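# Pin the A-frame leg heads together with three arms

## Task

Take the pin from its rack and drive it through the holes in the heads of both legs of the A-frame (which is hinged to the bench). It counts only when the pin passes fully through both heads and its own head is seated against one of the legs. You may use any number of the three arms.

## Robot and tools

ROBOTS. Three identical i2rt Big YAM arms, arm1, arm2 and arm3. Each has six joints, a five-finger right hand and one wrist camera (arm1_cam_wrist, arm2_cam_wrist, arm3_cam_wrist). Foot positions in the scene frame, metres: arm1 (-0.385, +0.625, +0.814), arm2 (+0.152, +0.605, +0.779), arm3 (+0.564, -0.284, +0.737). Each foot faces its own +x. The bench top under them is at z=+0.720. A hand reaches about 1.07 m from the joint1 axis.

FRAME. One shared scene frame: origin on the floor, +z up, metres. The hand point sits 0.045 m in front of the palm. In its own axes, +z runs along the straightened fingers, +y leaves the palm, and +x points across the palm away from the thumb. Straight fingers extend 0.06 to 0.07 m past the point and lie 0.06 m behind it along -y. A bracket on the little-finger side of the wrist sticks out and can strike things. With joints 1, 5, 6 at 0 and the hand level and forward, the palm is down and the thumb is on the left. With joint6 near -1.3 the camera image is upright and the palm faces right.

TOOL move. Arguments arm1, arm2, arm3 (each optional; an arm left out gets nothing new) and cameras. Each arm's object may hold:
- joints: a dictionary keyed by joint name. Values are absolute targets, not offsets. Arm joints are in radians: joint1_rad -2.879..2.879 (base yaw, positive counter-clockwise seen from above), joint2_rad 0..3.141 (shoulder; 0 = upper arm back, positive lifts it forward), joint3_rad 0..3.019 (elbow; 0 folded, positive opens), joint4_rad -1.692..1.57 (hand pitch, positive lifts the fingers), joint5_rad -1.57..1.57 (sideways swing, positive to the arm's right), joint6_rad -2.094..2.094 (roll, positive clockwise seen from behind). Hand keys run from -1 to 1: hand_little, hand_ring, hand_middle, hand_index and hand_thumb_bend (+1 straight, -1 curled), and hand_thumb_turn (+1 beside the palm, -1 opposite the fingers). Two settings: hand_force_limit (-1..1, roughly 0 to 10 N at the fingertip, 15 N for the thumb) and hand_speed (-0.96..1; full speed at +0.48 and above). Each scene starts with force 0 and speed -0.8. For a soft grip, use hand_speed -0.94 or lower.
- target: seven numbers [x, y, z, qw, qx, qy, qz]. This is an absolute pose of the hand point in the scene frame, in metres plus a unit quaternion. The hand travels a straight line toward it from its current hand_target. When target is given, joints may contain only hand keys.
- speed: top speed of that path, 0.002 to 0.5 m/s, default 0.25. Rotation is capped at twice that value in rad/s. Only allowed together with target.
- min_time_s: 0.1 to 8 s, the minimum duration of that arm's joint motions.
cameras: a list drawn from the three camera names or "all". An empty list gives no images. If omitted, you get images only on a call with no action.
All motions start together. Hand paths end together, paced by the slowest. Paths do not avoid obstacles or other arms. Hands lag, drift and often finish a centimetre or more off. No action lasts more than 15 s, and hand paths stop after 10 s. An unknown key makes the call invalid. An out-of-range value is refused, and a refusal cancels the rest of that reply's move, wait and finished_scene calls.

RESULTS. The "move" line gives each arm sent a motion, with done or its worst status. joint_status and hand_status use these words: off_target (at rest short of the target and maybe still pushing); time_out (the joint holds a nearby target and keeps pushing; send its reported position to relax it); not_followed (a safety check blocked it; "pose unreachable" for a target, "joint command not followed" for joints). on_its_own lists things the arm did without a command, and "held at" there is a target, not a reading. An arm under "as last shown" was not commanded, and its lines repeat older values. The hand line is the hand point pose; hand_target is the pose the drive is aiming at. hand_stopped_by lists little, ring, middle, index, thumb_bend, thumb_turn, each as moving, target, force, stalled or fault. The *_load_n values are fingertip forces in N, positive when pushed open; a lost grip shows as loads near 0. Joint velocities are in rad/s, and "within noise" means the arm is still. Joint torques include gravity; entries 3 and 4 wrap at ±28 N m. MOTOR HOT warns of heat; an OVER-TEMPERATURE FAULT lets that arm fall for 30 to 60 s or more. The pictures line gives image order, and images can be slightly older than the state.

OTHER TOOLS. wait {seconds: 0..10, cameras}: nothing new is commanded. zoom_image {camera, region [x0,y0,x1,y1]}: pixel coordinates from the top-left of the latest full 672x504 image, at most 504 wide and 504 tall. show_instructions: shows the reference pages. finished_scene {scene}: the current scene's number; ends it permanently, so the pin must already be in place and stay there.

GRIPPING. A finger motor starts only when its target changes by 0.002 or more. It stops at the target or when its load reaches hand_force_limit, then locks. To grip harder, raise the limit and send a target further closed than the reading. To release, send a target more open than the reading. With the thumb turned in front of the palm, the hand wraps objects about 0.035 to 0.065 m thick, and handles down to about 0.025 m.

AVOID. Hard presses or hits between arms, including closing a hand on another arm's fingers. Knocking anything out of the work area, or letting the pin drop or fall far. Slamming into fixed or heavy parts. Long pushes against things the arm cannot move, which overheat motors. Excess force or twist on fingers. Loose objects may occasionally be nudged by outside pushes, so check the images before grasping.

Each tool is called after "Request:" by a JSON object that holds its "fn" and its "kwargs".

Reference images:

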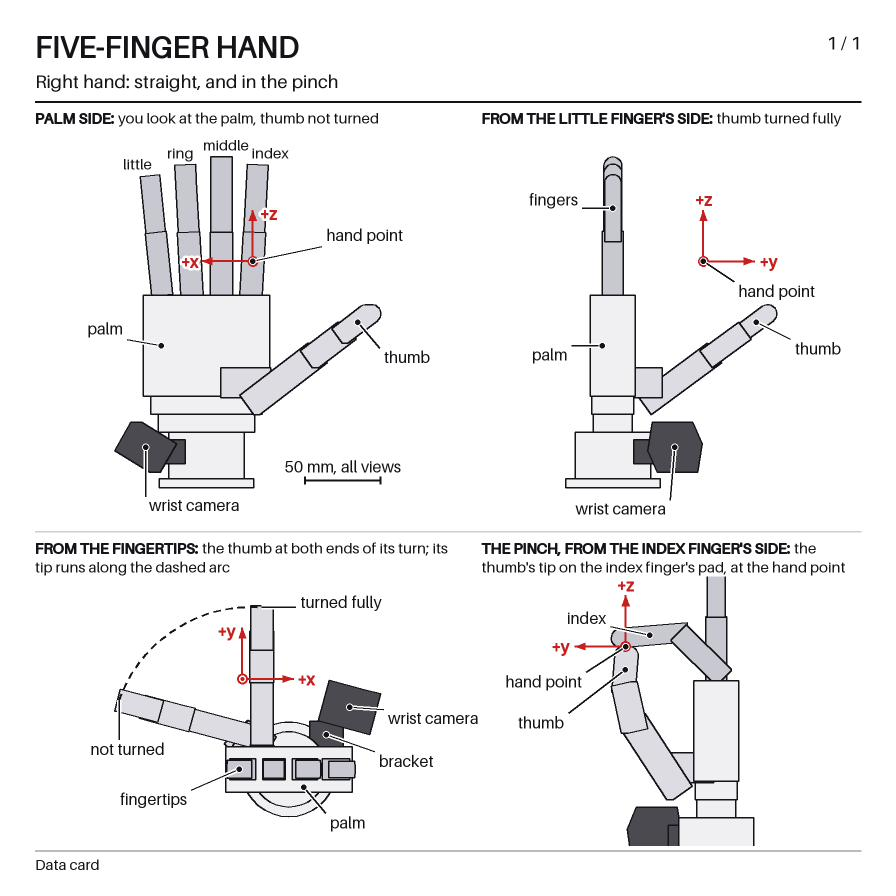

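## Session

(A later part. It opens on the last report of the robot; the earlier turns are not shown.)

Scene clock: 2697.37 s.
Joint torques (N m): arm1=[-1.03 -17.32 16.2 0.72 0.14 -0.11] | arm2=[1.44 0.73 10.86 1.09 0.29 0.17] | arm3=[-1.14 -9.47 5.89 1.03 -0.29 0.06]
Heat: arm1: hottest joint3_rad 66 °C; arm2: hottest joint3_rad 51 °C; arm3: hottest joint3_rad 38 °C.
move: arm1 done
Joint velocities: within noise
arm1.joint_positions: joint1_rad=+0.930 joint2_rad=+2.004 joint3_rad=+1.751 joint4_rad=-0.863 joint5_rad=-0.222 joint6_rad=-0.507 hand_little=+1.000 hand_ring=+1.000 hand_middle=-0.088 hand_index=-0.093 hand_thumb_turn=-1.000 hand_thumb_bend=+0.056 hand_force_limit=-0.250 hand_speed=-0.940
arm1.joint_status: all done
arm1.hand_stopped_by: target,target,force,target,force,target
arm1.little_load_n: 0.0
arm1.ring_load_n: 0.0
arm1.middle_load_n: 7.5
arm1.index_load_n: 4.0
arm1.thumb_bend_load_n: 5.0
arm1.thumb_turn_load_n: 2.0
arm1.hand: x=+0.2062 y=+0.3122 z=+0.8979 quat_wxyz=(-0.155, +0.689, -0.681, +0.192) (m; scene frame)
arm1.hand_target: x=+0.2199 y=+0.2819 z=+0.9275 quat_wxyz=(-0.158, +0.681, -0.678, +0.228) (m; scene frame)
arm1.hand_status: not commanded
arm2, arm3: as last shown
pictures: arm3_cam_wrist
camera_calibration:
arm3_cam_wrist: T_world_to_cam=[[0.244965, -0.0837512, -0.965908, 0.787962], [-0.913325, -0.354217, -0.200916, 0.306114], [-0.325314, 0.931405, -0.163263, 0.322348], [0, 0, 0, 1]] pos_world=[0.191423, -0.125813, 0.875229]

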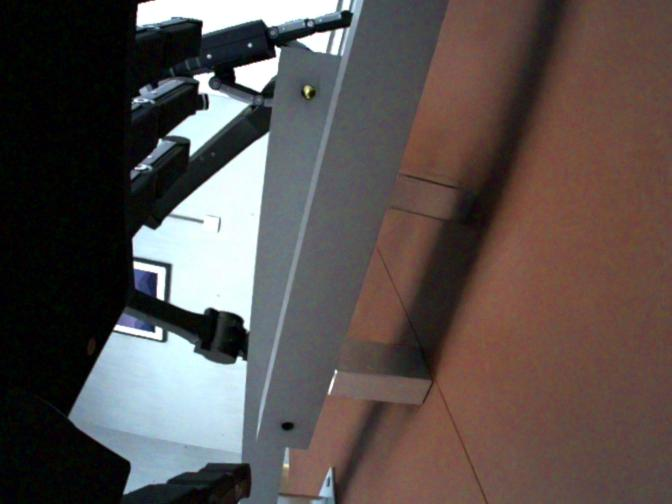

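Request:
{"fn": "move", "kwargs": {"arm1": {"joints":{"joint1_rad":0.96,"joint3_rad":1.8305},"min_time_s":0.8}}}

Request:
{"fn": "move", "kwargs": {"arm1": {"joints":{"joint1_rad":0.903},"min_time_s":1}}}

Request:
{"fn": "move", "kwargs": {"arm1": {"joints":{"joint1_rad":0.96,"joint3_rad":1.832},"min_time_s":0.8}}}

Request:
{"fn": "move", "kwargs": {"arm1": {"joints":{"joint1_rad":0.903},"min_time_s":1}, "cameras": ["arm3_cam_wrist"]}}

Request:
{"fn": "zoom_image", "kwargs": {"camera": "arm3_cam_wrist", "region": [295, 78, 323, 106]}}

Scene clock: 2714.73 s.
Joint torques (N m): arm1=[2.37 -16.62 15.91 0.7 0.04 -0.11] | arm2=[1.44 0.79 10.85 1.09 0.29 0.17] | arm3=[-1.2 -9.41 5.91 1.09 -0.29 0.05]
Heat: arm1: hottest joint3_rad 66 °C; arm2: hottest joint3_rad 51 °C; arm3: hottest joint3_rad 38 °C.
move: arm1 done
Joint velocities: within noise
arm1.joint_positions: joint1_rad=+0.947 joint2_rad=+2.006 joint3_rad=+1.758 joint4_rad=-0.863 joint5_rad=-0.220 joint6_rad=-0.507 hand_little=+1.000 hand_ring=+1.000 hand_middle=-0.088 hand_index=-0.093 hand_thumb_turn=-1.000 hand_thumb_bend=+0.056 hand_force_limit=-0.250 hand_speed=-0.940
arm1.joint_status: all done
arm1.hand_stopped_by: target,target,force,target,force,target
arm1.little_load_n: 0.0
arm1.ring_load_n: 0.0
arm1.middle_load_n: 7.5
arm1.index_load_n: 3.5
arm1.thumb_bend_load_n: 5.0
arm1.thumb_turn_load_n: 2.0
arm1.hand: x=+0.2133 y=+0.3209 z=+0.8997 quat_wxyz=(-0.157, +0.695, -0.675, +0.193) (m; scene frame)
arm1.hand_target: x=+0.2386 y=+0.3155 z=+0.9278 quat_wxyz=(-0.164, +0.699, -0.658, +0.225) (m; scene frame)
arm1.hand_status: not commanded
arm2, arm3: as last shown
arm3.thumb_turn_load_n: -0.5
pictures: none

Scene clock: 2716.10 s.
Joint torques (N m): arm1=[-0.62 -16.79 15.3 0.81 0.09 -0.06] | arm2=[1.44 0.73 10.85 1.1 0.29 0.17] | arm3=[-1.14 -9.41 5.9 1.07 -0.3 0.05]
Heat: arm1: hottest joint3_rad 66 °C; arm2: hottest joint3_rad 51 °C; arm3: hottest joint3_rad 38 °C.
move: arm1 done
Joint velocities: within noise
arm1.joint_positions: joint1_rad=+0.920 joint2_rad=+2.006 joint3_rad=+1.762 joint4_rad=-0.863 joint5_rad=-0.221 joint6_rad=-0.511 hand_little=+1.000 hand_ring=+1.000 hand_middle=-0.088 hand_index=-0.093 hand_thumb_turn=-1.000 hand_thumb_bend=+0.056 hand_force_limit=-0.250 hand_speed=-0.940
arm1.joint_status: all done
arm1.hand_stopped_by: target,target,force,target,force,target
arm1.little_load_n: 0.0
arm1.ring_load_n: 0.0
arm1.middle_load_n: 9.0
arm1.index_load_n: 2.5
arm1.thumb_bend_load_n: 4.5
arm1.thumb_turn_load_n: 1.0
arm1.hand: x=+0.2059 y=+0.3039 z=+0.9015 quat_wxyz=(-0.155, +0.687, -0.682, +0.197) (m; scene frame)
arm1.hand_target: x=+0.2198 y=+0.2806 z=+0.9285 quat_wxyz=(-0.158, +0.680, -0.678, +0.229) (m; scene frame)
arm1.hand_status: not commanded
arm2, arm3: as last shown
pictures: none

Scene clock: 2717.57 s.
Joint torques (N m): arm1=[2.32 -16.38 15.51 0.85 -0.02 -0.01] | arm2=[1.44 0.73 10.85 1.09 0.29 0.16] | arm3=[-1.2 -9.47 5.87 1.05 -0.29 0.06]
Heat: arm1: hottest joint3_rad 67 °C; arm2: hottest joint3_rad 51 °C; arm3: hottest joint3_rad 38 °C.
move: arm1 done
Joint velocities: within noise
arm1.joint_positions: joint1_rad=+0.949 joint2_rad=+2.007 joint3_rad=+1.762 joint4_rad=-0.863 joint5_rad=-0.217 joint6_rad=-0.512 hand_little=+1.000 hand_ring=+1.000 hand_middle=-0.088 hand_index=-0.093 hand_thumb_turn=-1.000 hand_thumb_bend=+0.056 hand_force_limit=-0.250 hand_speed=-0.940
arm1.joint_status: all done
arm1.hand_stopped_by: target,target,force,target,force,target
arm1.little_load_n: 0.0
arm1.ring_load_n: 0.0
arm1.middle_load_n: 7.5
arm1.index_load_n: 3.5
arm1.thumb_bend_load_n: 4.5
arm1.thumb_turn_load_n: 2.0
arm1.hand: x=+0.2144 y=+0.3202 z=+0.9004 quat_wxyz=(-0.155, +0.697, -0.673, +0.195) (m; scene frame)
arm1.hand_target: x=+0.2391 y=+0.3155 z=+0.9285 quat_wxyz=(-0.164, +0.700, -0.658, +0.225) (m; scene frame)
arm1.hand_status: not commanded
arm2.joint_positions: joint1_rad=+1.446 joint2_rad=+0.684 joint3_rad=+1.459 joint4_rad=-1.371 joint5_rad=+0.378 joint6_rad=-1.361 hand_little=+1.000 hand_ring=+1.000 hand_middle=+1.000 hand_index=+1.000 hand_thumb_turn=+1.000 hand_thumb_bend=+1.000 hand_force_limit=+0.000 hand_speed=-0.800
arm2.joint_status: not commanded
arm2.hand_stopped_by: target,target,target,target,target,target
arm2.little_load_n: 0.0
arm2.ring_load_n: 0.0
arm2.middle_load_n: 0.0
arm2.index_load_n: 0.0
arm2.thumb_bend_load_n: 0.0
arm2.thumb_turn_load_n: 0.0
arm2.hand: x=+0.3334 y=+0.4459 z=+1.3043 quat_wxyz=(+0.161, +0.830, -0.261, +0.467) (m; scene frame)
arm2.hand_target: x=+0.3297 y=+0.4497 z=+1.3196 quat_wxyz=(+0.155, +0.823, -0.260, +0.481) (m; scene frame)
arm2.hand_status: not commanded
arm3: as last shown
arm3.thumb_turn_load_n: 0.0
pictures: none

Scene clock: 2718.83 s.
Joint torques (N m): arm1=[-1.08 -16.26 15.6 0.65 0.29 -0.03] | arm2=[1.38 0.73 10.85 1.1 0.29 0.17] | arm3=[-1.08 -9.41 5.89 1.07 -0.29 0.05]
Heat: arm1: hottest joint3_rad 67 °C; arm2: hottest joint3_rad 51 °C; arm3: hottest joint3_rad 38 °C.
move: arm1 done
Joint velocities: within noise
arm1.joint_positions: joint1_rad=+0.932 joint2_rad=+2.007 joint3_rad=+1.762 joint4_rad=-0.864 joint5_rad=-0.227 joint6_rad=-0.511 hand_little=+1.000 hand_ring=+1.000 hand_middle=-0.088 hand_index=-0.093 hand_thumb_turn=-1.000 hand_thumb_bend=+0.056 hand_force_limit=-0.250 hand_speed=-0.940
arm1.joint_status: all done
arm1.hand_stopped_by: target,target,force,target,force,target
arm1.little_load_n: 0.0
arm1.ring_load_n: 0.0
arm1.middle_load_n: 7.0
arm1.index_load_n: 3.5
arm1.thumb_bend_load_n: 4.5
arm1.thumb_turn_load_n: 2.5
arm1.hand: x=+0.2098 y=+0.3119 z=+0.9008 quat_wxyz=(-0.158, +0.692, -0.677, +0.195) (m; scene frame)
arm1.hand_target: x=+0.2201 y=+0.2802 z=+0.9290 quat_wxyz=(-0.158, +0.680, -0.678, +0.230) (m; scene frame)
arm1.hand_status: not commanded
arm2, arm3: as last shown
arm2.thumb_bend_load_n: -0.5
arm3.ring_load_n: 0.5
arm3.thumb_turn_load_n: -0.5
pictures: arm3_cam_wrist
camera_calibration:
arm3_cam_wrist: T_world_to_cam=[[0.244965, -0.0837512, -0.965908, 0.787962], [-0.913325, -0.354217, -0.200916, 0.306114], [-0.325314, 0.931405, -0.163263, 0.322348], [0, 0, 0, 1]] pos_world=[0.191423, -0.125813, 0.875229]

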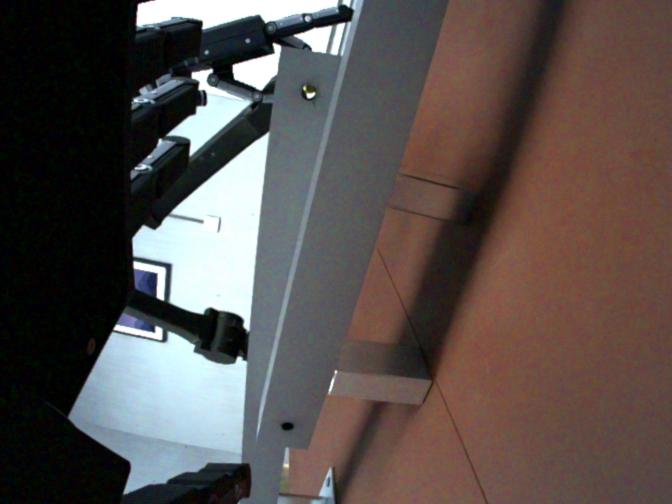

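Scaled by 18.000 from the camera's 672x504 image, which has a finer 960x720 frame.

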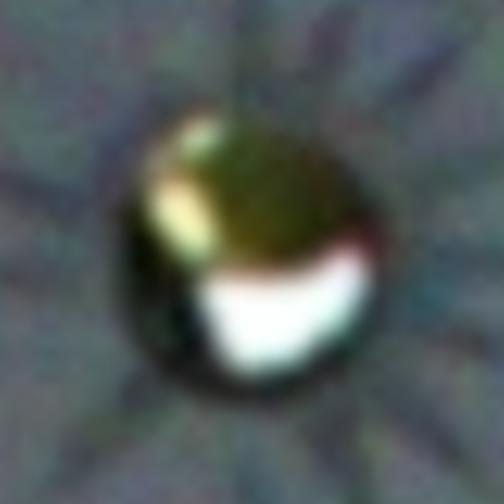

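Request:
{"fn": "move", "kwargs": {"arm1": {"joints":{"joint1_rad":0.965},"min_time_s":0.8}}}

Request:
{"fn": "move", "kwargs": {"arm1": {"joints":{"joint4_rad":-0.881,"joint3_rad":1.833},"min_time_s":0.8}}}

Request:
{"fn": "move", "kwargs": {"arm1": {"joints":{"joint1_rad":0.912},"min_time_s":1}, "cameras": ["arm3_cam_wrist"]}}

Request:
{"fn": "zoom_image", "kwargs": {"camera": "arm3_cam_wrist", "region": [295, 78, 323, 106]}}

Scene clock: 2739.93 s.
Joint torques (N m): arm1=[1.96 -17.44 15.71 0.77 -0.05 -0.08] | arm2=[1.44 0.73 10.85 1.1 0.29 0.17] | arm3=[-1.08 -9.29 5.87 1.07 -0.28 0.05]
Heat: arm1: hottest joint3_rad 70 °C; arm2: hottest joint3_rad 51 °C; arm3: hottest joint3_rad 38 °C.
move: arm1 done
Joint velocities: within noise
arm1.joint_positions: joint1_rad=+0.953 joint2_rad=+2.007 joint3_rad=+1.762 joint4_rad=-0.864 joint5_rad=-0.220 joint6_rad=-0.511 hand_little=+1.000 hand_ring=+1.000 hand_middle=-0.088 hand_index=-0.093 hand_thumb_turn=-1.000 hand_thumb_bend=+0.056 hand_force_limit=-0.250 hand_speed=-0.940
arm1.joint_status: all done
arm1.hand_stopped_by: target,target,force,target,force,target
arm1.little_load_n: 0.0
arm1.ring_load_n: 0.0
arm1.middle_load_n: 7.5
arm1.index_load_n: 3.5
arm1.thumb_bend_load_n: 5.0
arm1.thumb_turn_load_n: 2.5
arm1.hand: x=+0.2158 y=+0.3235 z=+0.9004 quat_wxyz=(-0.157, +0.698, -0.671, +0.194) (m; scene frame)
arm1.hand_target: x=+0.2405 y=+0.3184 z=+0.9284 quat_wxyz=(-0.165, +0.701, -0.656, +0.225) (m; scene frame)
arm1.hand_status: not commanded
arm2, arm3: as last shown
arm2.thumb_bend_load_n: 0.0
arm3.ring_load_n: -0.5
arm3.middle_load_n: -0.5
arm3.thumb_turn_load_n: 0.0
pictures: none

Scene clock: 2741.03 s.
Joint torques (N m): arm1=[1.96 -17.2 15.53 0.8 0.03 -0.05] | arm2=[1.44 0.73 10.85 1.1 0.29 0.17] | arm3=[-1.14 -9.52 5.86 1.09 -0.29 0.06]
Heat: arm1: hottest joint3_rad 70 °C; arm2: hottest joint3_rad 51 °C; arm3: hottest joint3_rad 38 °C.
move: arm1 done
Joint velocities: within noise
arm1.joint_positions: joint1_rad=+0.953 joint2_rad=+2.007 joint3_rad=+1.762 joint4_rad=-0.876 joint5_rad=-0.220 joint6_rad=-0.511 hand_little=+1.000 hand_ring=+1.000 hand_middle=-0.088 hand_index=-0.093 hand_thumb_turn=-1.000 hand_thumb_bend=+0.056 hand_force_limit=-0.250 hand_speed=-0.940
arm1.joint_status: all done
arm1.hand_stopped_by: target,target,force,target,force,target
arm1.little_load_n: 0.0
arm1.ring_load_n: 0.0
arm1.middle_load_n: 7.0
arm1.index_load_n: 3.5
arm1.thumb_bend_load_n: 5.0
arm1.thumb_turn_load_n: 2.5
arm1.hand: x=+0.2131 y=+0.3251 z=+0.8997 quat_wxyz=(-0.156, +0.699, -0.672, +0.188) (m; scene frame)
arm1.hand_target: x=+0.2367 y=+0.3206 z=+0.9275 quat_wxyz=(-0.163, +0.702, -0.659, +0.217) (m; scene frame)
arm1.hand_status: not commanded
arm2: as last shown
arm3.joint_positions: joint1_rad=-0.146 joint2_rad=+1.798 joint3_rad=+0.724 joint4_rad=+1.539 joint5_rad=+1.560 joint6_rad=-0.504 hand_little=+1.000 hand_ring=+1.000 hand_middle=+1.000 hand_index=+1.000 hand_thumb_turn=+1.000 hand_thumb_bend=+1.000 hand_force_limit=+0.000 hand_speed=-0.800
arm3.joint_status: not commanded
arm3.hand_stopped_by: target,target,target,target,target,target
arm3.little_load_n: 0.0
arm3.ring_load_n: 0.0
arm3.middle_load_n: 0.0
arm3.index_load_n: 0.0
arm3.thumb_bend_load_n: 0.0
arm3.thumb_turn_load_n: -0.5
arm3.hand: x=+0.1485 y=-0.0220 z=+0.8620 quat_wxyz=(-0.707, +0.703, -0.041, +0.064) (m; scene frame)
arm3.hand_target: x=+0.1354 y=-0.0239 z=+0.8662 quat_wxyz=(-0.708, +0.702, -0.049, +0.050) (m; scene frame)
arm3.hand_status: not commanded
pictures: none

Scene clock: 2742.43 s.
Joint torques (N m): arm1=[-0.38 -16.62 15.43 0.39 0.15 -0.06] | arm2=[1.44 0.73 10.84 1.1 0.29 0.16] | arm3=[-1.14 -9.41 5.87 1.1 -0.3 0.05]
Heat: arm1: hottest joint3_rad 70 °C; arm2: hottest joint3_rad 51 °C; arm3: hottest joint3_rad 38 °C.
move: arm1 done
Joint velocities: within noise
arm1.joint_positions: joint1_rad=+0.928 joint2_rad=+2.007 joint3_rad=+1.763 joint4_rad=-0.876 joint5_rad=-0.221 joint6_rad=-0.511 hand_little=+1.000 hand_ring=+1.000 hand_middle=-0.088 hand_index=-0.093 hand_thumb_turn=-1.000 hand_thumb_bend=+0.056 hand_force_limit=-0.250 hand_speed=-0.940
arm1.joint_status: all done
arm1.hand_stopped_by: target,target,force,target,force,target
arm1.little_load_n: 0.0
arm1.ring_load_n: 0.0
arm1.middle_load_n: 7.5
arm1.index_load_n: 3.5
arm1.thumb_bend_load_n: 4.5
arm1.thumb_turn_load_n: 1.5
arm1.hand: x=+0.2057 y=+0.3103 z=+0.9005 quat_wxyz=(-0.154, +0.690, -0.681, +0.190) (m; scene frame)
arm1.hand_target: x=+0.2195 y=+0.2882 z=+0.9280 quat_wxyz=(-0.157, +0.684, -0.677, +0.221) (m; scene frame)
arm1.hand_status: not commanded
arm2, arm3: as last shown
arm2.index_load_n: -0.5
arm3.thumb_turn_load_n: 0.0
pictures: arm3_cam_wrist
camera_calibration:
arm3_cam_wrist: T_world_to_cam=[[0.244965, -0.0837512, -0.965908, 0.787962], [-0.913325, -0.354217, -0.200916, 0.306114], [-0.325314, 0.931405, -0.163263, 0.322348], [0, 0, 0, 1]] pos_world=[0.191423, -0.125813, 0.875229]

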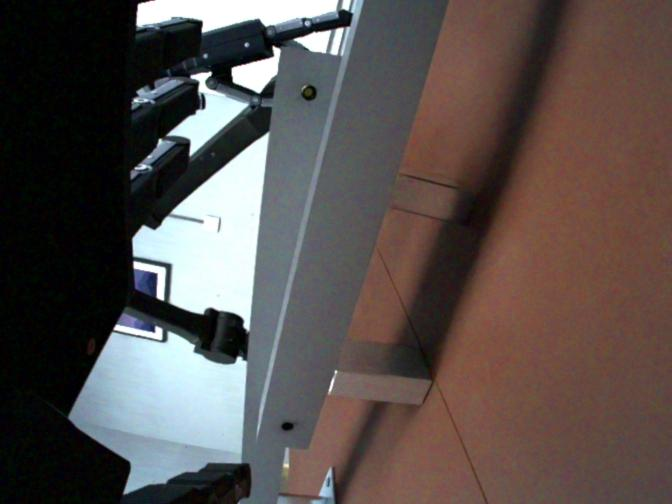

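Scaled by 18.000 from the camera's 672x504 image, which has a finer 960x720 frame.

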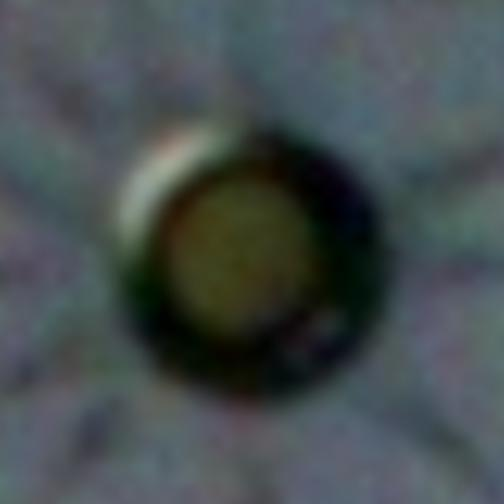

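Request:
{"fn": "move", "kwargs": {"arm1": {"joints":{"joint1_rad":0.9,"joint2_rad":2.018,"joint3_rad":1.843,"joint6_rad":-0.531},"min_time_s":2}}}

Scene clock: 2758.97 s.
Joint torques (N m): arm1=[-0.67 -16.44 15.73 0.53 0.07 -0.11] | arm2=[1.44 0.73 10.85 1.1 0.29 0.17] | arm3=[-1.2 -9.41 5.9 1.09 -0.29 0.05]
Heat: arm1: hottest joint3_rad 67 °C; arm2: hottest joint3_rad 51 °C; arm3: hottest joint3_rad 38 °C.
move: arm1 done
Joint velocities: within noise
arm1.joint_positions: joint1_rad=+0.920 joint2_rad=+2.012 joint3_rad=+1.771 joint4_rad=-0.876 joint5_rad=-0.221 joint6_rad=-0.522 hand_little=+1.000 hand_ring=+1.000 hand_middle=-0.088 hand_index=-0.093 hand_thumb_turn=-1.000 hand_thumb_bend=+0.056 hand_force_limit=-0.250 hand_speed=-0.940
arm1.joint_status: all done
arm1.hand_stopped_by: target,target,force,target,force,target
arm1.little_load_n: 0.0
arm1.ring_load_n: 0.0
arm1.middle_load_n: 8.0
arm1.index_load_n: 3.0
arm1.thumb_bend_load_n: 4.5
arm1.thumb_turn_load_n: 1.5
arm1.hand: x=+0.2052 y=+0.3034 z=+0.9005 quat_wxyz=(-0.153, +0.691, -0.679, +0.193) (m; scene frame)
arm1.hand_target: x=+0.2178 y=+0.2783 z=+0.9278 quat_wxyz=(-0.154, +0.685, -0.676, +0.225) (m; scene frame)
arm1.hand_status: not commanded
arm2, arm3: as last shown
arm2.index_load_n: 0.0
pictures: none

Request:
{"fn": "move", "kwargs": {"arm1": {"joints":{"joint1_rad":0.885,"joint2_rad":2.029,"joint3_rad":1.855,"joint6_rad":-0.546},"min_time_s":2}}}

Request:
{"fn": "move", "kwargs": {"arm1": {"joints":{"joint1_rad":0.87,"joint2_rad":2.039,"joint3_rad":1.868,"joint6_rad":-0.561},"min_time_s":2}, "cameras": ["arm3_cam_wrist"]}}

Request:
{"fn": "zoom_image", "kwargs": {"camera": "arm3_cam_wrist", "region": [270, 40, 350, 120]}}

Scene clock: 2774.70 s.
Joint torques (N m): arm1=[-0.38 -16.73 15.36 0.28 0.09 -0.09] | arm2=[1.44 0.73 10.85 1.1 0.29 0.17] | arm3=[-1.03 -9.47 5.85 1.07 -0.29 0.05]
Heat: arm1: hottest joint3_rad 68 °C; arm2: hottest joint3_rad 51 °C; arm3: hottest joint3_rad 38 °C.
move: arm1 done
Joint velocities: within noise
arm1.joint_positions: joint1_rad=+0.907 joint2_rad=+2.022 joint3_rad=+1.785 joint4_rad=-0.876 joint5_rad=-0.221 joint6_rad=-0.538 hand_little=+1.000 hand_ring=+1.000 hand_middle=-0.088 hand_index=-0.093 hand_thumb_turn=-1.000 hand_thumb_bend=+0.056 hand_force_limit=-0.250 hand_speed=-0.940
arm1.joint_status: all done
arm1.hand_stopped_by: target,target,force,target,force,target
arm1.little_load_n: 0.0
arm1.ring_load_n: 0.0
arm1.middle_load_n: 8.0
arm1.index_load_n: 3.0
arm1.thumb_bend_load_n: 4.5
arm1.thumb_turn_load_n: 1.5
arm1.hand: x=+0.2044 y=+0.2926 z=+0.8996 quat_wxyz=(-0.150, +0.692, -0.678, +0.197) (m; scene frame)
arm1.hand_target: x=+0.2151 y=+0.2663 z=+0.9255 quat_wxyz=(-0.151, +0.685, -0.676, +0.228) (m; scene frame)
arm1.hand_status: not commanded
arm2, arm3: as last shown
pictures: none

Scene clock: 2777.00 s.
Joint torques (N m): arm1=[-1.2 -17.32 15.34 0.66 0.13 -0.09] | arm2=[1.44 0.73 10.85 1.09 0.29 0.17] | arm3=[-1.14 -9.52 5.89 1.06 -0.29 0.05]
Heat: arm1: hottest joint3_rad 68 °C; arm2: hottest joint3_rad 51 °C; arm3: hottest joint3_rad 38 °C.
move: arm1 done
Joint velocities: within noise
arm1.joint_positions: joint1_rad=+0.895 joint2_rad=+2.032 joint3_rad=+1.799 joint4_rad=-0.876 joint5_rad=-0.222 joint6_rad=-0.553 hand_little=+1.000 hand_ring=+1.000 hand_middle=-0.088 hand_index=-0.093 hand_thumb_turn=-1.000 hand_thumb_bend=+0.056 hand_force_limit=-0.250 hand_speed=-0.940
arm1.joint_status: all done
arm1.hand_stopped_by: target,target,force,target,force,target
arm1.little_load_n: 0.0
arm1.ring_load_n: 0.0
arm1.middle_load_n: 8.5
arm1.index_load_n: 3.0
arm1.thumb_bend_load_n: 4.0
arm1.thumb_turn_load_n: 1.0
arm1.hand: x=+0.2039 y=+0.2821 z=+0.8993 quat_wxyz=(-0.148, +0.693, -0.676, +0.201) (m; scene frame)
arm1.hand_target: x=+0.2126 y=+0.2540 z=+0.9248 quat_wxyz=(-0.148, +0.685, -0.675, +0.231) (m; scene frame)
arm1.hand_status: not commanded
arm2, arm3: as last shown
pictures: arm3_cam_wrist
camera_calibration:
arm3_cam_wrist: T_world_to_cam=[[0.244965, -0.0837512, -0.965908, 0.787962], [-0.913325, -0.354217, -0.200916, 0.306114], [-0.325314, 0.931405, -0.163263, 0.322348], [0, 0, 0, 1]] pos_world=[0.191423, -0.125813, 0.875229]

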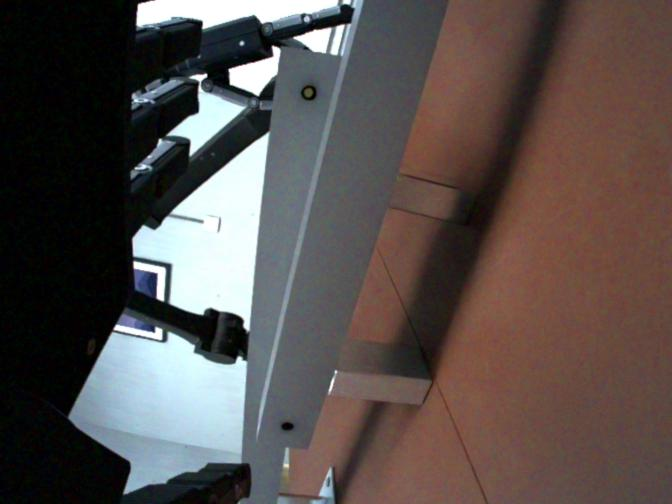

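Scaled by 6.300 from the camera's 672x504 image, which has a finer 960x720 frame.

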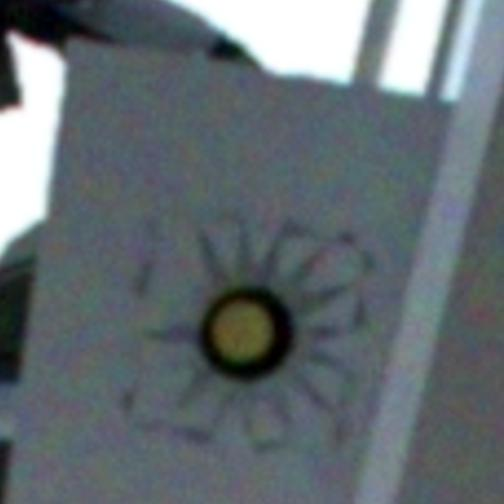

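Request:
{"fn": "move", "kwargs": {"arm1": {"joints":{"joint1_rad":0.853,"joint2_rad":2.049,"joint3_rad":1.879,"joint6_rad":-0.577},"min_time_s":2}, "cameras": ["arm3_cam_wrist"]}}

Request:
{"fn": "zoom_image", "kwargs": {"camera": "arm3_cam_wrist", "region": [295, 78, 323, 106]}}

Scene clock: 2798.40 s.
Joint torques (N m): arm1=[-1.38 -16.79 15.23 0.62 0.25 -0.07] | arm2=[1.44 0.73 10.85 1.1 0.29 0.17] | arm3=[-1.08 -9.35 5.87 1.07 -0.28 0.05]
Heat: arm1: hottest joint3_rad 68 °C; arm2: hottest joint3_rad 51 °C; arm3: hottest joint3_rad 38 °C.
move: arm1 done
Joint velocities: within noise
arm1.joint_positions: joint1_rad=+0.883 joint2_rad=+2.041 joint3_rad=+1.813 joint4_rad=-0.876 joint5_rad=-0.225 joint6_rad=-0.568 hand_little=+1.000 hand_ring=+1.000 hand_middle=-0.088 hand_index=-0.093 hand_thumb_turn=-1.000 hand_thumb_bend=+0.056 hand_force_limit=-0.250 hand_speed=-0.940
arm1.joint_status: all done
arm1.hand_stopped_by: target,target,force,target,force,target
arm1.little_load_n: 0.0
arm1.ring_load_n: 0.0
arm1.middle_load_n: 9.0
arm1.index_load_n: 2.5
arm1.thumb_bend_load_n: 4.0
arm1.thumb_turn_load_n: 1.0
arm1.hand: x=+0.2032 y=+0.2722 z=+0.8992 quat_wxyz=(-0.147, +0.694, -0.674, +0.205) (m; scene frame)
arm1.hand_target: x=+0.2085 y=+0.2411 z=+0.9231 quat_wxyz=(-0.144, +0.684, -0.675, +0.235) (m; scene frame)
arm1.hand_status: not commanded
arm2.joint_positions: joint1_rad=+1.446 joint2_rad=+0.684 joint3_rad=+1.459 joint4_rad=-1.371 joint5_rad=+0.378 joint6_rad=-1.361 hand_little=+1.000 hand_ring=+1.000 hand_middle=+1.000 hand_index=+1.000 hand_thumb_turn=+1.000 hand_thumb_bend=+1.000 hand_force_limit=+0.000 hand_speed=-0.800
arm2.joint_status: not commanded
arm2.hand_stopped_by: target,target,target,target,target,target
arm2.little_load_n: 0.0
arm2.ring_load_n: 0.0
arm2.middle_load_n: 0.0
arm2.index_load_n: 0.0
arm2.thumb_bend_load_n: 0.0
arm2.thumb_turn_load_n: 0.0
arm2.hand: x=+0.3334 y=+0.4459 z=+1.3043 quat_wxyz=(+0.161, +0.830, -0.261, +0.467) (m; scene frame)
arm2.hand_target: x=+0.3297 y=+0.4497 z=+1.3196 quat_wxyz=(+0.155, +0.823, -0.260, +0.481) (m; scene frame)
arm2.hand_status: not commanded
arm3: as last shown
arm3.index_load_n: -0.5
pictures: arm3_cam_wrist
camera_calibration:
arm3_cam_wrist: T_world_to_cam=[[0.244965, -0.0837512, -0.965908, 0.787962], [-0.913325, -0.354217, -0.200916, 0.306114], [-0.325314, 0.931405, -0.163263, 0.322348], [0, 0, 0, 1]] pos_world=[0.191423, -0.125813, 0.875229]

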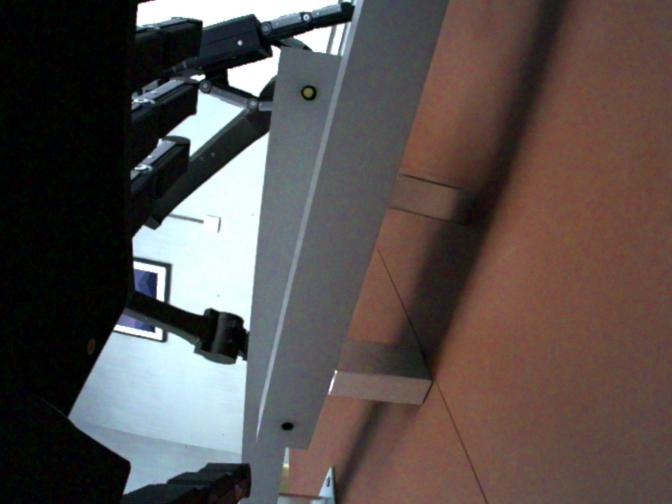

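Scaled by 18.000 from the camera's 672x504 image, which has a finer 960x720 frame.

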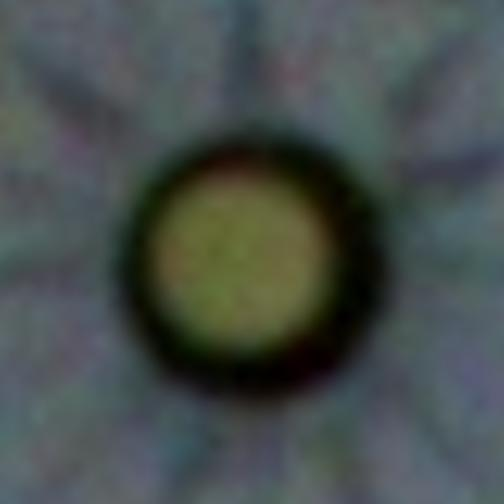

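Request:
{"fn": "move", "kwargs": {"arm1": {"joints":{"hand_thumb_bend":0.25,"hand_index":0.1,"hand_middle":0.1,"hand_speed":-0.85}}}}

Request:
{"fn": "move", "kwargs": {"arm1": {"joints":{"hand_thumb_bend":1.0,"hand_index":1.0,"hand_middle":1.0,"hand_speed":-0.7}}, "cameras": ["arm1_cam_wrist","arm3_cam_wrist"]}}

Request:
{"fn": "zoom_image", "kwargs": {"camera": "arm3_cam_wrist", "region": [295, 78, 323, 106]}}

Scene clock: 2817.83 s.
Joint torques (N m): arm1=[-0.09 -16.97 15.27 0.61 0.03 -0.11] | arm2=[1.44 0.73 10.85 1.1 0.29 0.17] | arm3=[-1.14 -9.35 5.87 1.05 -0.3 0.05]
Heat: arm1: hottest joint3_rad 67 °C; arm2: hottest joint3_rad 51 °C; arm3: hottest joint3_rad 38 °C.
move: arm1 done
Joint velocities: within noise
arm1.joint_positions: joint1_rad=+0.863 joint2_rad=+2.042 joint3_rad=+1.813 joint4_rad=-0.876 joint5_rad=-0.220 joint6_rad=-0.568 hand_little=+1.000 hand_ring=+1.000 hand_middle=+0.100 hand_index=+0.100 hand_thumb_turn=-1.000 hand_thumb_bend=+0.250 hand_force_limit=-0.250 hand_speed=-0.850
arm1.joint_status: all done
arm1.hand_stopped_by: target,target,target,target,target,target
arm1.little_load_n: 0.0
arm1.ring_load_n: 0.0
arm1.middle_load_n: 0.0
arm1.index_load_n: 0.0
arm1.thumb_bend_load_n: 0.0
arm1.thumb_turn_load_n: 0.0
arm1.hand: x=+0.1955 y=+0.2595 z=+0.8990 quat_wxyz=(-0.143, +0.687, -0.682, +0.207) (m; scene frame)
arm1.hand_target: x=+0.2085 y=+0.2411 z=+0.9230 quat_wxyz=(-0.144, +0.684, -0.675, +0.234) (m; scene frame)
arm1.hand_status: not commanded
arm2, arm3: as last shown
arm3.middle_load_n: -0.5
arm3.index_load_n: 0.0
pictures: none

Scene clock: 2820.07 s.
Joint torques (N m): arm1=[0.03 -16.85 15.09 0.72 0.02 -0.04] | arm2=[1.44 0.73 10.85 1.1 0.29 0.17] | arm3=[-1.14 -9.47 5.9 1.11 -0.29 0.05]
Heat: arm1: hottest joint3_rad 67 °C; arm2: hottest joint3_rad 51 °C; arm3: hottest joint3_rad 38 °C.
move: arm1 done
Joint velocities: within noise
arm1.joint_positions: joint1_rad=+0.863 joint2_rad=+2.042 joint3_rad=+1.813 joint4_rad=-0.876 joint5_rad=-0.220 joint6_rad=-0.568 hand_little=+1.000 hand_ring=+1.000 hand_middle=+1.000 hand_index=+1.000 hand_thumb_turn=-1.000 hand_thumb_bend=+1.000 hand_force_limit=-0.250 hand_speed=-0.700
arm1.joint_status: all done
arm1.hand_stopped_by: target,target,target,target,target,target
arm1.little_load_n: 0.0
arm1.ring_load_n: 0.0
arm1.middle_load_n: 0.0
arm1.index_load_n: 0.0
arm1.thumb_bend_load_n: 0.0
arm1.thumb_turn_load_n: 0.0
arm1.hand: x=+0.1955 y=+0.2595 z=+0.8990 quat_wxyz=(-0.143, +0.687, -0.682, +0.207) (m; scene frame)
arm1.hand_target: x=+0.2085 y=+0.2411 z=+0.9230 quat_wxyz=(-0.144, +0.684, -0.675, +0.234) (m; scene frame)
arm1.hand_status: not commanded
arm2, arm3: as last shown
arm3.middle_load_n: 0.0
arm3.index_load_n: -0.5
pictures: arm1_cam_wrist, arm3_cam_wrist
camera_calibration:
arm1_cam_wrist: T_world_to_cam=[[-0.862372, -0.30883, -0.401172, 0.603899], [-0.440193, 0.848815, 0.292818, -0.398906], [0.25009, 0.429111, -0.867939, 0.729844], [0, 0, 0, 1]] pos_world=[0.162664, 0.211916, 0.992534]
arm3_cam_wrist: T_world_to_cam=[[0.244965, -0.0837512, -0.965908, 0.787962], [-0.913325, -0.354217, -0.200916, 0.306114], [-0.325314, 0.931405, -0.163263, 0.322348], [0, 0, 0, 1]] pos_world=[0.191423, -0.125813, 0.875229]

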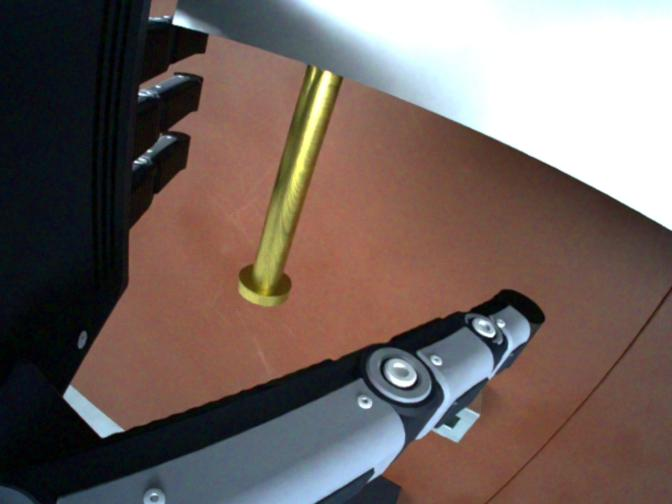

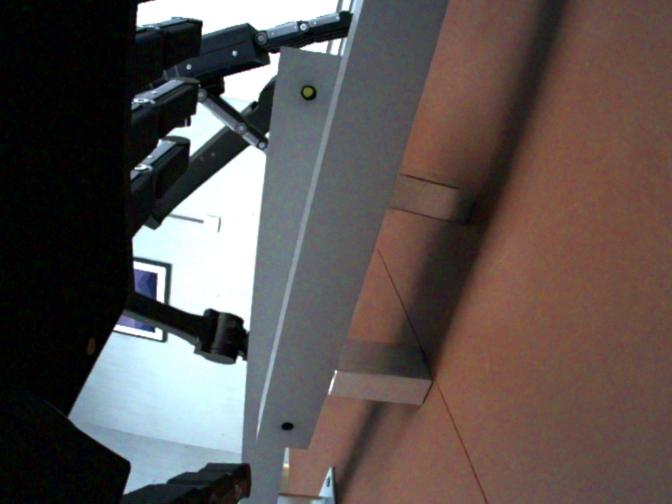

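Scaled by 18.000 from the camera's 672x504 image, which has a finer 960x720 frame.

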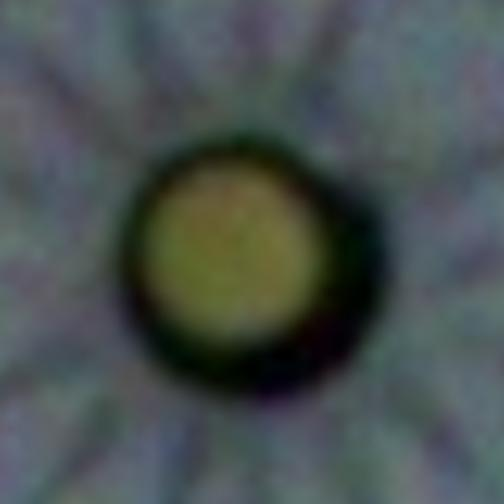

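Request:
{"fn": "move", "kwargs": {"arm1": {"target":[0.14,0.25,1.04,0.144,-0.684,0.675,-0.234],"speed":0.1}, "cameras": ["arm1_cam_wrist","arm3_cam_wrist"]}}

Scene clock: 2833.40 s.
Joint torques (N m): arm1=[0.03 -17.49 15.32 0.43 -0.09 -0.07] | arm2=[1.44 0.73 10.85 1.1 0.29 0.17] | arm3=[-1.03 -9.47 5.85 1.07 -0.29 0.06]
Heat: arm1: hottest joint3_rad 67 °C; arm2: hottest joint3_rad 51 °C; arm3: hottest joint3_rad 38 °C.
move: arm1 off_target
Joint velocities: within noise
arm1.joint_positions: joint1_rad=+0.810 joint2_rad=+1.866 joint3_rad=+1.813 joint4_rad=-1.087 joint5_rad=-0.243 joint6_rad=-0.618 hand_little=+1.000 hand_ring=+1.000 hand_middle=+1.000 hand_index=+1.000 hand_thumb_turn=-1.000 hand_thumb_bend=+1.000 hand_force_limit=-0.250 hand_speed=-0.700
arm1.joint_status: not commanded
arm1.hand_stopped_by: target,target,target,target,target,target
arm1.little_load_n: 0.0
arm1.ring_load_n: 0.0
arm1.middle_load_n: 0.0
arm1.index_load_n: 0.0
arm1.thumb_bend_load_n: 0.0
arm1.thumb_turn_load_n: 0.0
arm1.hand: x=+0.1320 y=+0.2669 z=+0.9997 quat_wxyz=(-0.141, +0.688, -0.684, +0.196) (m; scene frame)
arm1.hand_target: x=+0.1381 y=+0.2513 z=+1.0400 quat_wxyz=(-0.144, +0.684, -0.675, +0.235) (m; scene frame)
arm1.hand_status: off_target (0.044 m and 4.5 deg from the pose sent, 0.152 m and 3.2 deg at the start)
arm2: as last shown
arm2.index_load_n: 0.5
arm3.joint_positions: joint1_rad=-0.146 joint2_rad=+1.798 joint3_rad=+0.724 joint4_rad=+1.539 joint5_rad=+1.560 joint6_rad=-0.504 hand_little=+1.000 hand_ring=+1.000 hand_middle=+1.000 hand_index=+1.000 hand_thumb_turn=+1.000 hand_thumb_bend=+1.000 hand_force_limit=+0.000 hand_speed=-0.800
arm3.joint_status: not commanded
arm3.hand_stopped_by: target,target,target,target,target,target
arm3.little_load_n: 0.0
arm3.ring_load_n: 0.0
arm3.middle_load_n: 0.0
arm3.index_load_n: 0.0
arm3.thumb_bend_load_n: 0.0
arm3.thumb_turn_load_n: 0.0
arm3.hand: x=+0.1485 y=-0.0220 z=+0.8620 quat_wxyz=(-0.707, +0.703, -0.041, +0.064) (m; scene frame)
arm3.hand_target: x=+0.1354 y=-0.0239 z=+0.8662 quat_wxyz=(-0.708, +0.702, -0.049, +0.050) (m; scene frame)
arm3.hand_status: not commanded
pictures: arm1_cam_wrist, arm3_cam_wrist
camera_calibration:
arm1_cam_wrist: T_world_to_cam=[[-0.869952, -0.303306, -0.38883, 0.579063], [-0.434417, 0.844508, 0.313191, -0.482447], [0.233377, 0.441376, -0.866443, 0.827383], [0, 0, 0, 1]] pos_world=[0.101081, 0.217877, 1.09313]
arm3_cam_wrist: T_world_to_cam=[[0.244965, -0.0837512, -0.965908, 0.787962], [-0.913325, -0.354217, -0.200916, 0.306114], [-0.325314, 0.931405, -0.163263, 0.322348], [0, 0, 0, 1]] pos_world=[0.191423, -0.125813, 0.875229]

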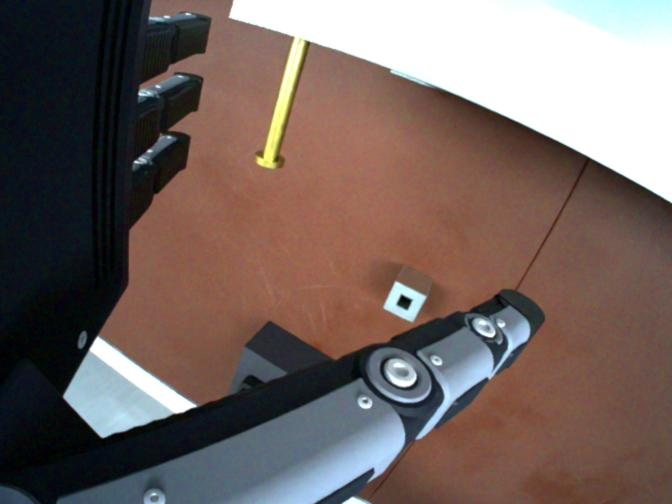

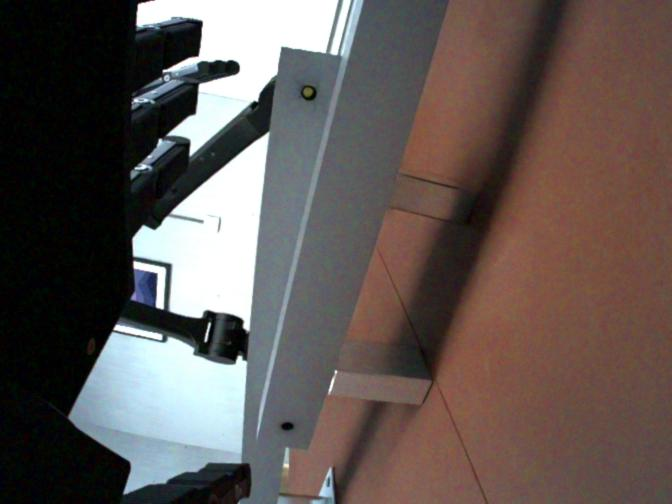

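Request:
{"fn": "move", "kwargs": {"arm1": {"target":[-0.16,0.225,1.08,0.047,0,0.9989,0],"speed":0.2}, "arm3": {"joints":{"joint2_rad":1.2,"joint3_rad":0.75,"joint4_rad":0.3,"joint5_rad":0.8,"joint6_rad":-1.3}}, "cameras": ["all"]}}

Scene clock: 2888.73 s.
Joint torques (N m): arm1=[1.2 -13.33 8.49 -0.14 0.12 0.14] | arm2=[1.44 0.73 10.86 1.1 0.29 0.17] | arm3=[-1.14 -7.94 8.9 1.32 -0.01 -0.13]
Heat: arm1: hottest joint3_rad 66 °C; arm2: hottest joint3_rad 51 °C; arm3: hottest joint3_rad 38 °C.
move: arm1 off_target; arm3 done
Joint velocities: within noise
arm1.joint_positions: joint1_rad=+0.276 joint2_rad=+1.661 joint3_rad=+1.699 joint4_rad=-1.597 joint5_rad=-0.098 joint6_rad=+0.349 hand_little=+1.000 hand_ring=+1.000 hand_middle=+1.000 hand_index=+1.000 hand_thumb_turn=-1.000 hand_thumb_bend=+1.000 hand_force_limit=-0.250 hand_speed=-0.700
arm1.joint_status: not commanded
arm1.hand_stopped_by: target,target,target,target,target,target
arm1.little_load_n: 0.0
arm1.ring_load_n: 0.5
arm1.middle_load_n: 0.0
arm1.index_load_n: 0.0
arm1.thumb_bend_load_n: 0.0
arm1.thumb_turn_load_n: 0.0
arm1.hand: x=-0.1541 y=+0.2215 z=+1.0707 quat_wxyz=(-0.045, +0.010, -0.999, -0.006) (m; scene frame)
arm1.hand_target: x=-0.1599 y=+0.2250 z=+1.0798 quat_wxyz=(-0.047, +0.000, -0.999, +0.000) (m; scene frame)
arm1.hand_status: off_target (0.012 m and 1.3 deg from the pose sent, 0.306 m and 92.7 deg at the start)
arm2: as last shown
arm2.index_load_n: 0.0
arm3.joint_positions: joint1_rad=-0.146 joint2_rad=+1.214 joint3_rad=+0.724 joint4_rad=+0.309 joint5_rad=+0.802 joint6_rad=-1.293 hand_little=+1.000 hand_ring=+1.000 hand_middle=+1.000 hand_index=+1.000 hand_thumb_turn=+1.000 hand_thumb_bend=+1.000 hand_force_limit=+0.000 hand_speed=-0.800
arm3.joint_status: all done
arm3.hand_stopped_by: target,target,target,target,target,target
arm3.little_load_n: 0.0
arm3.ring_load_n: 0.0
arm3.middle_load_n: 0.0
arm3.index_load_n: 0.0
arm3.thumb_bend_load_n: 0.0
arm3.thumb_turn_load_n: 0.0
arm3.hand: x=+0.1455 y=-0.0426 z=+0.9936 quat_wxyz=(-0.610, +0.396, +0.634, +0.264) (m; scene frame)
arm3.hand_target: x=+0.1396 y=-0.0457 z=+1.0118 quat_wxyz=(-0.621, +0.393, +0.627, +0.258) (m; scene frame)
arm3.hand_status: not commanded
pictures: arm1_cam_wrist, arm2_cam_wrist, arm3_cam_wrist
camera_calibration:
arm1_cam_wrist: T_world_to_cam=[[-0.30564, 0.95192, 0.0207826, -0.285687], [0.755264, 0.229091, 0.61408, -0.593201], [0.579794, 0.203384, -0.78897, 0.998852], [0, 0, 0, 1]] pos_world=[-0.218422, 0.204698, 1.15827]
arm2_cam_wrist: T_world_to_cam=[[-0.475338, -0.855139, 0.206861, 0.269859], [-0.813078, 0.337154, -0.474585, 0.745365], [0.336092, -0.393782, -0.855557, 1.29267], [0, 0, 0, 1]] pos_world=[0.299859, 0.488493, 1.40386]
arm3_cam_wrist: T_world_to_cam=[[0.845781, 0.527189, 0.0820152, -0.188594], [0.364605, -0.458896, -0.810233, 0.737527], [-0.38951, 0.715183, -0.580341, 0.776633], [0, 0, 0, 1]] pos_world=[0.19311, -0.117562, 1.06375]

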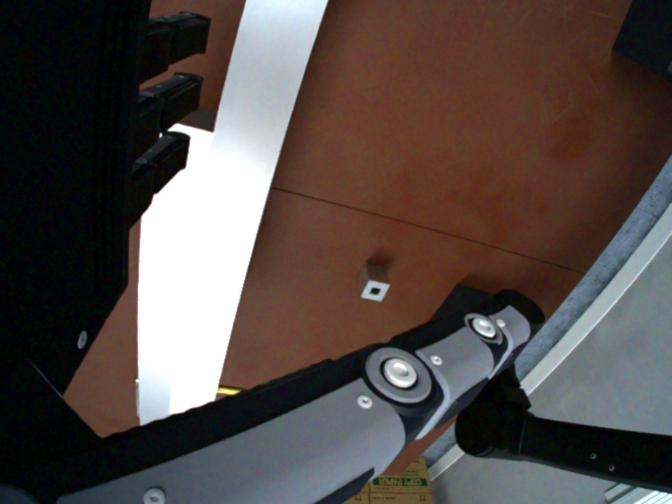

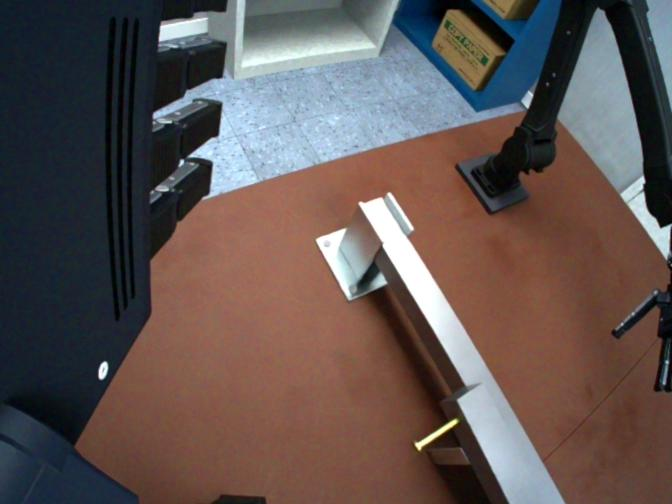

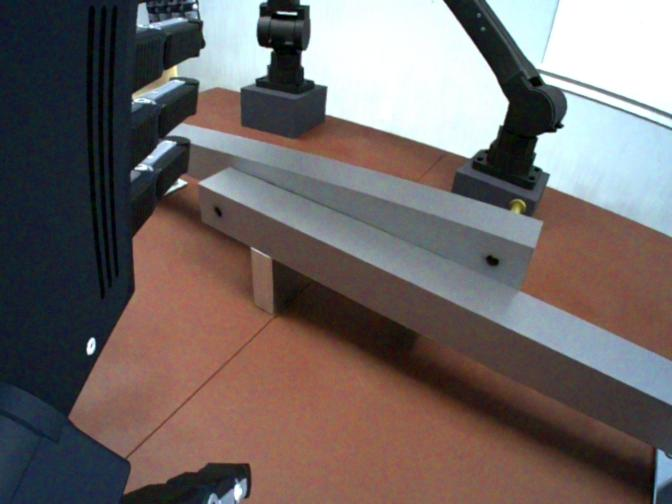

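Request:
{"fn": "move", "kwargs": {"arm1": {"target":[-0.165,0.211,0.9,0.047,0,0.9989,0],"speed":0.12}, "cameras": ["arm1_cam_wrist","arm2_cam_wrist"]}}

Scene clock: 2916.63 s.
Joint torques (N m): arm1=[0.21 -12.81 7.68 0.43 0.06 -0.01] | arm2=[1.44 0.73 10.86 1.1 0.29 0.17] | arm3=[-1.03 -7.94 8.88 1.28 -0.01 -0.12]
Heat: arm1: hottest joint3_rad 61 °C; arm2: hottest joint3_rad 51 °C; arm3: hottest joint3_rad 40 °C.
move: arm1 done
Joint velocities: within noise
arm1.joint_positions: joint1_rad=+0.263 joint2_rad=+1.734 joint3_rad=+1.354 joint4_rad=-1.160 joint5_rad=-0.097 joint6_rad=+0.349 hand_little=+1.000 hand_ring=+1.000 hand_middle=+1.000 hand_index=+1.000 hand_thumb_turn=-1.000 hand_thumb_bend=+1.000 hand_force_limit=-0.250 hand_speed=-0.700
arm1.joint_status: not commanded
arm1.hand_stopped_by: target,target,target,target,target,target
arm1.little_load_n: 0.0
arm1.ring_load_n: 0.0
arm1.middle_load_n: 0.0
arm1.index_load_n: 0.0
arm1.thumb_bend_load_n: 0.0
arm1.thumb_turn_load_n: 0.0
arm1.hand: x=-0.1587 y=+0.2116 z=+0.9057 quat_wxyz=(-0.048, +0.003, -0.999, +0.004) (m; scene frame)
arm1.hand_target: x=-0.1649 y=+0.2111 z=+0.9001 quat_wxyz=(-0.047, +0.000, -0.999, +0.000) (m; scene frame)
arm1.hand_status: done (0.009 m and 0.7 deg from the pose sent, 0.171 m and 1.3 deg at the start)
arm2, arm3: as last shown
arm2.middle_load_n: 0.5
pictures: arm1_cam_wrist, arm2_cam_wrist
camera_calibration:
arm1_cam_wrist: T_world_to_cam=[[-0.292708, 0.956202, 0.000107139, -0.254318], [0.75474, 0.230968, 0.614021, -0.486593], [0.587103, 0.17981, -0.78929, 0.879741], [0, 0, 0, 1]] pos_world=[-0.223688, 0.197381, 0.993176]
arm2_cam_wrist: T_world_to_cam=[[-0.475338, -0.855139, 0.206861, 0.269859], [-0.813078, 0.337154, -0.474585, 0.745365], [0.336092, -0.393782, -0.855557, 1.29267], [0, 0, 0, 1]] pos_world=[0.299859, 0.488493, 1.40386]

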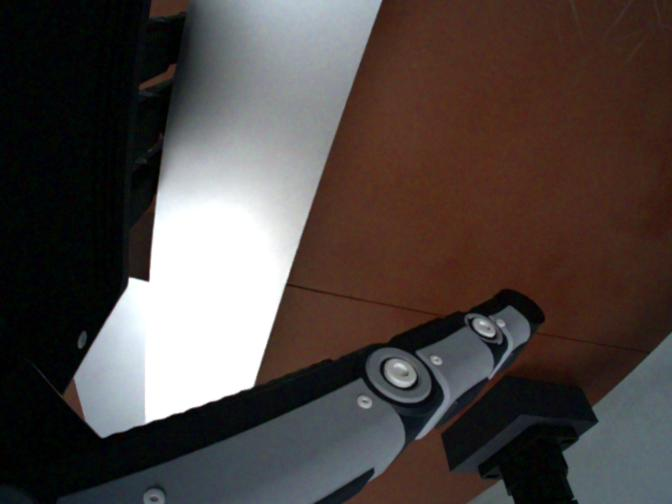

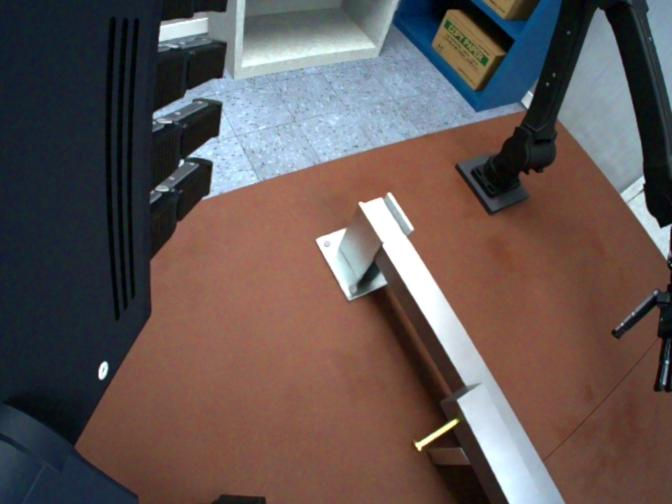

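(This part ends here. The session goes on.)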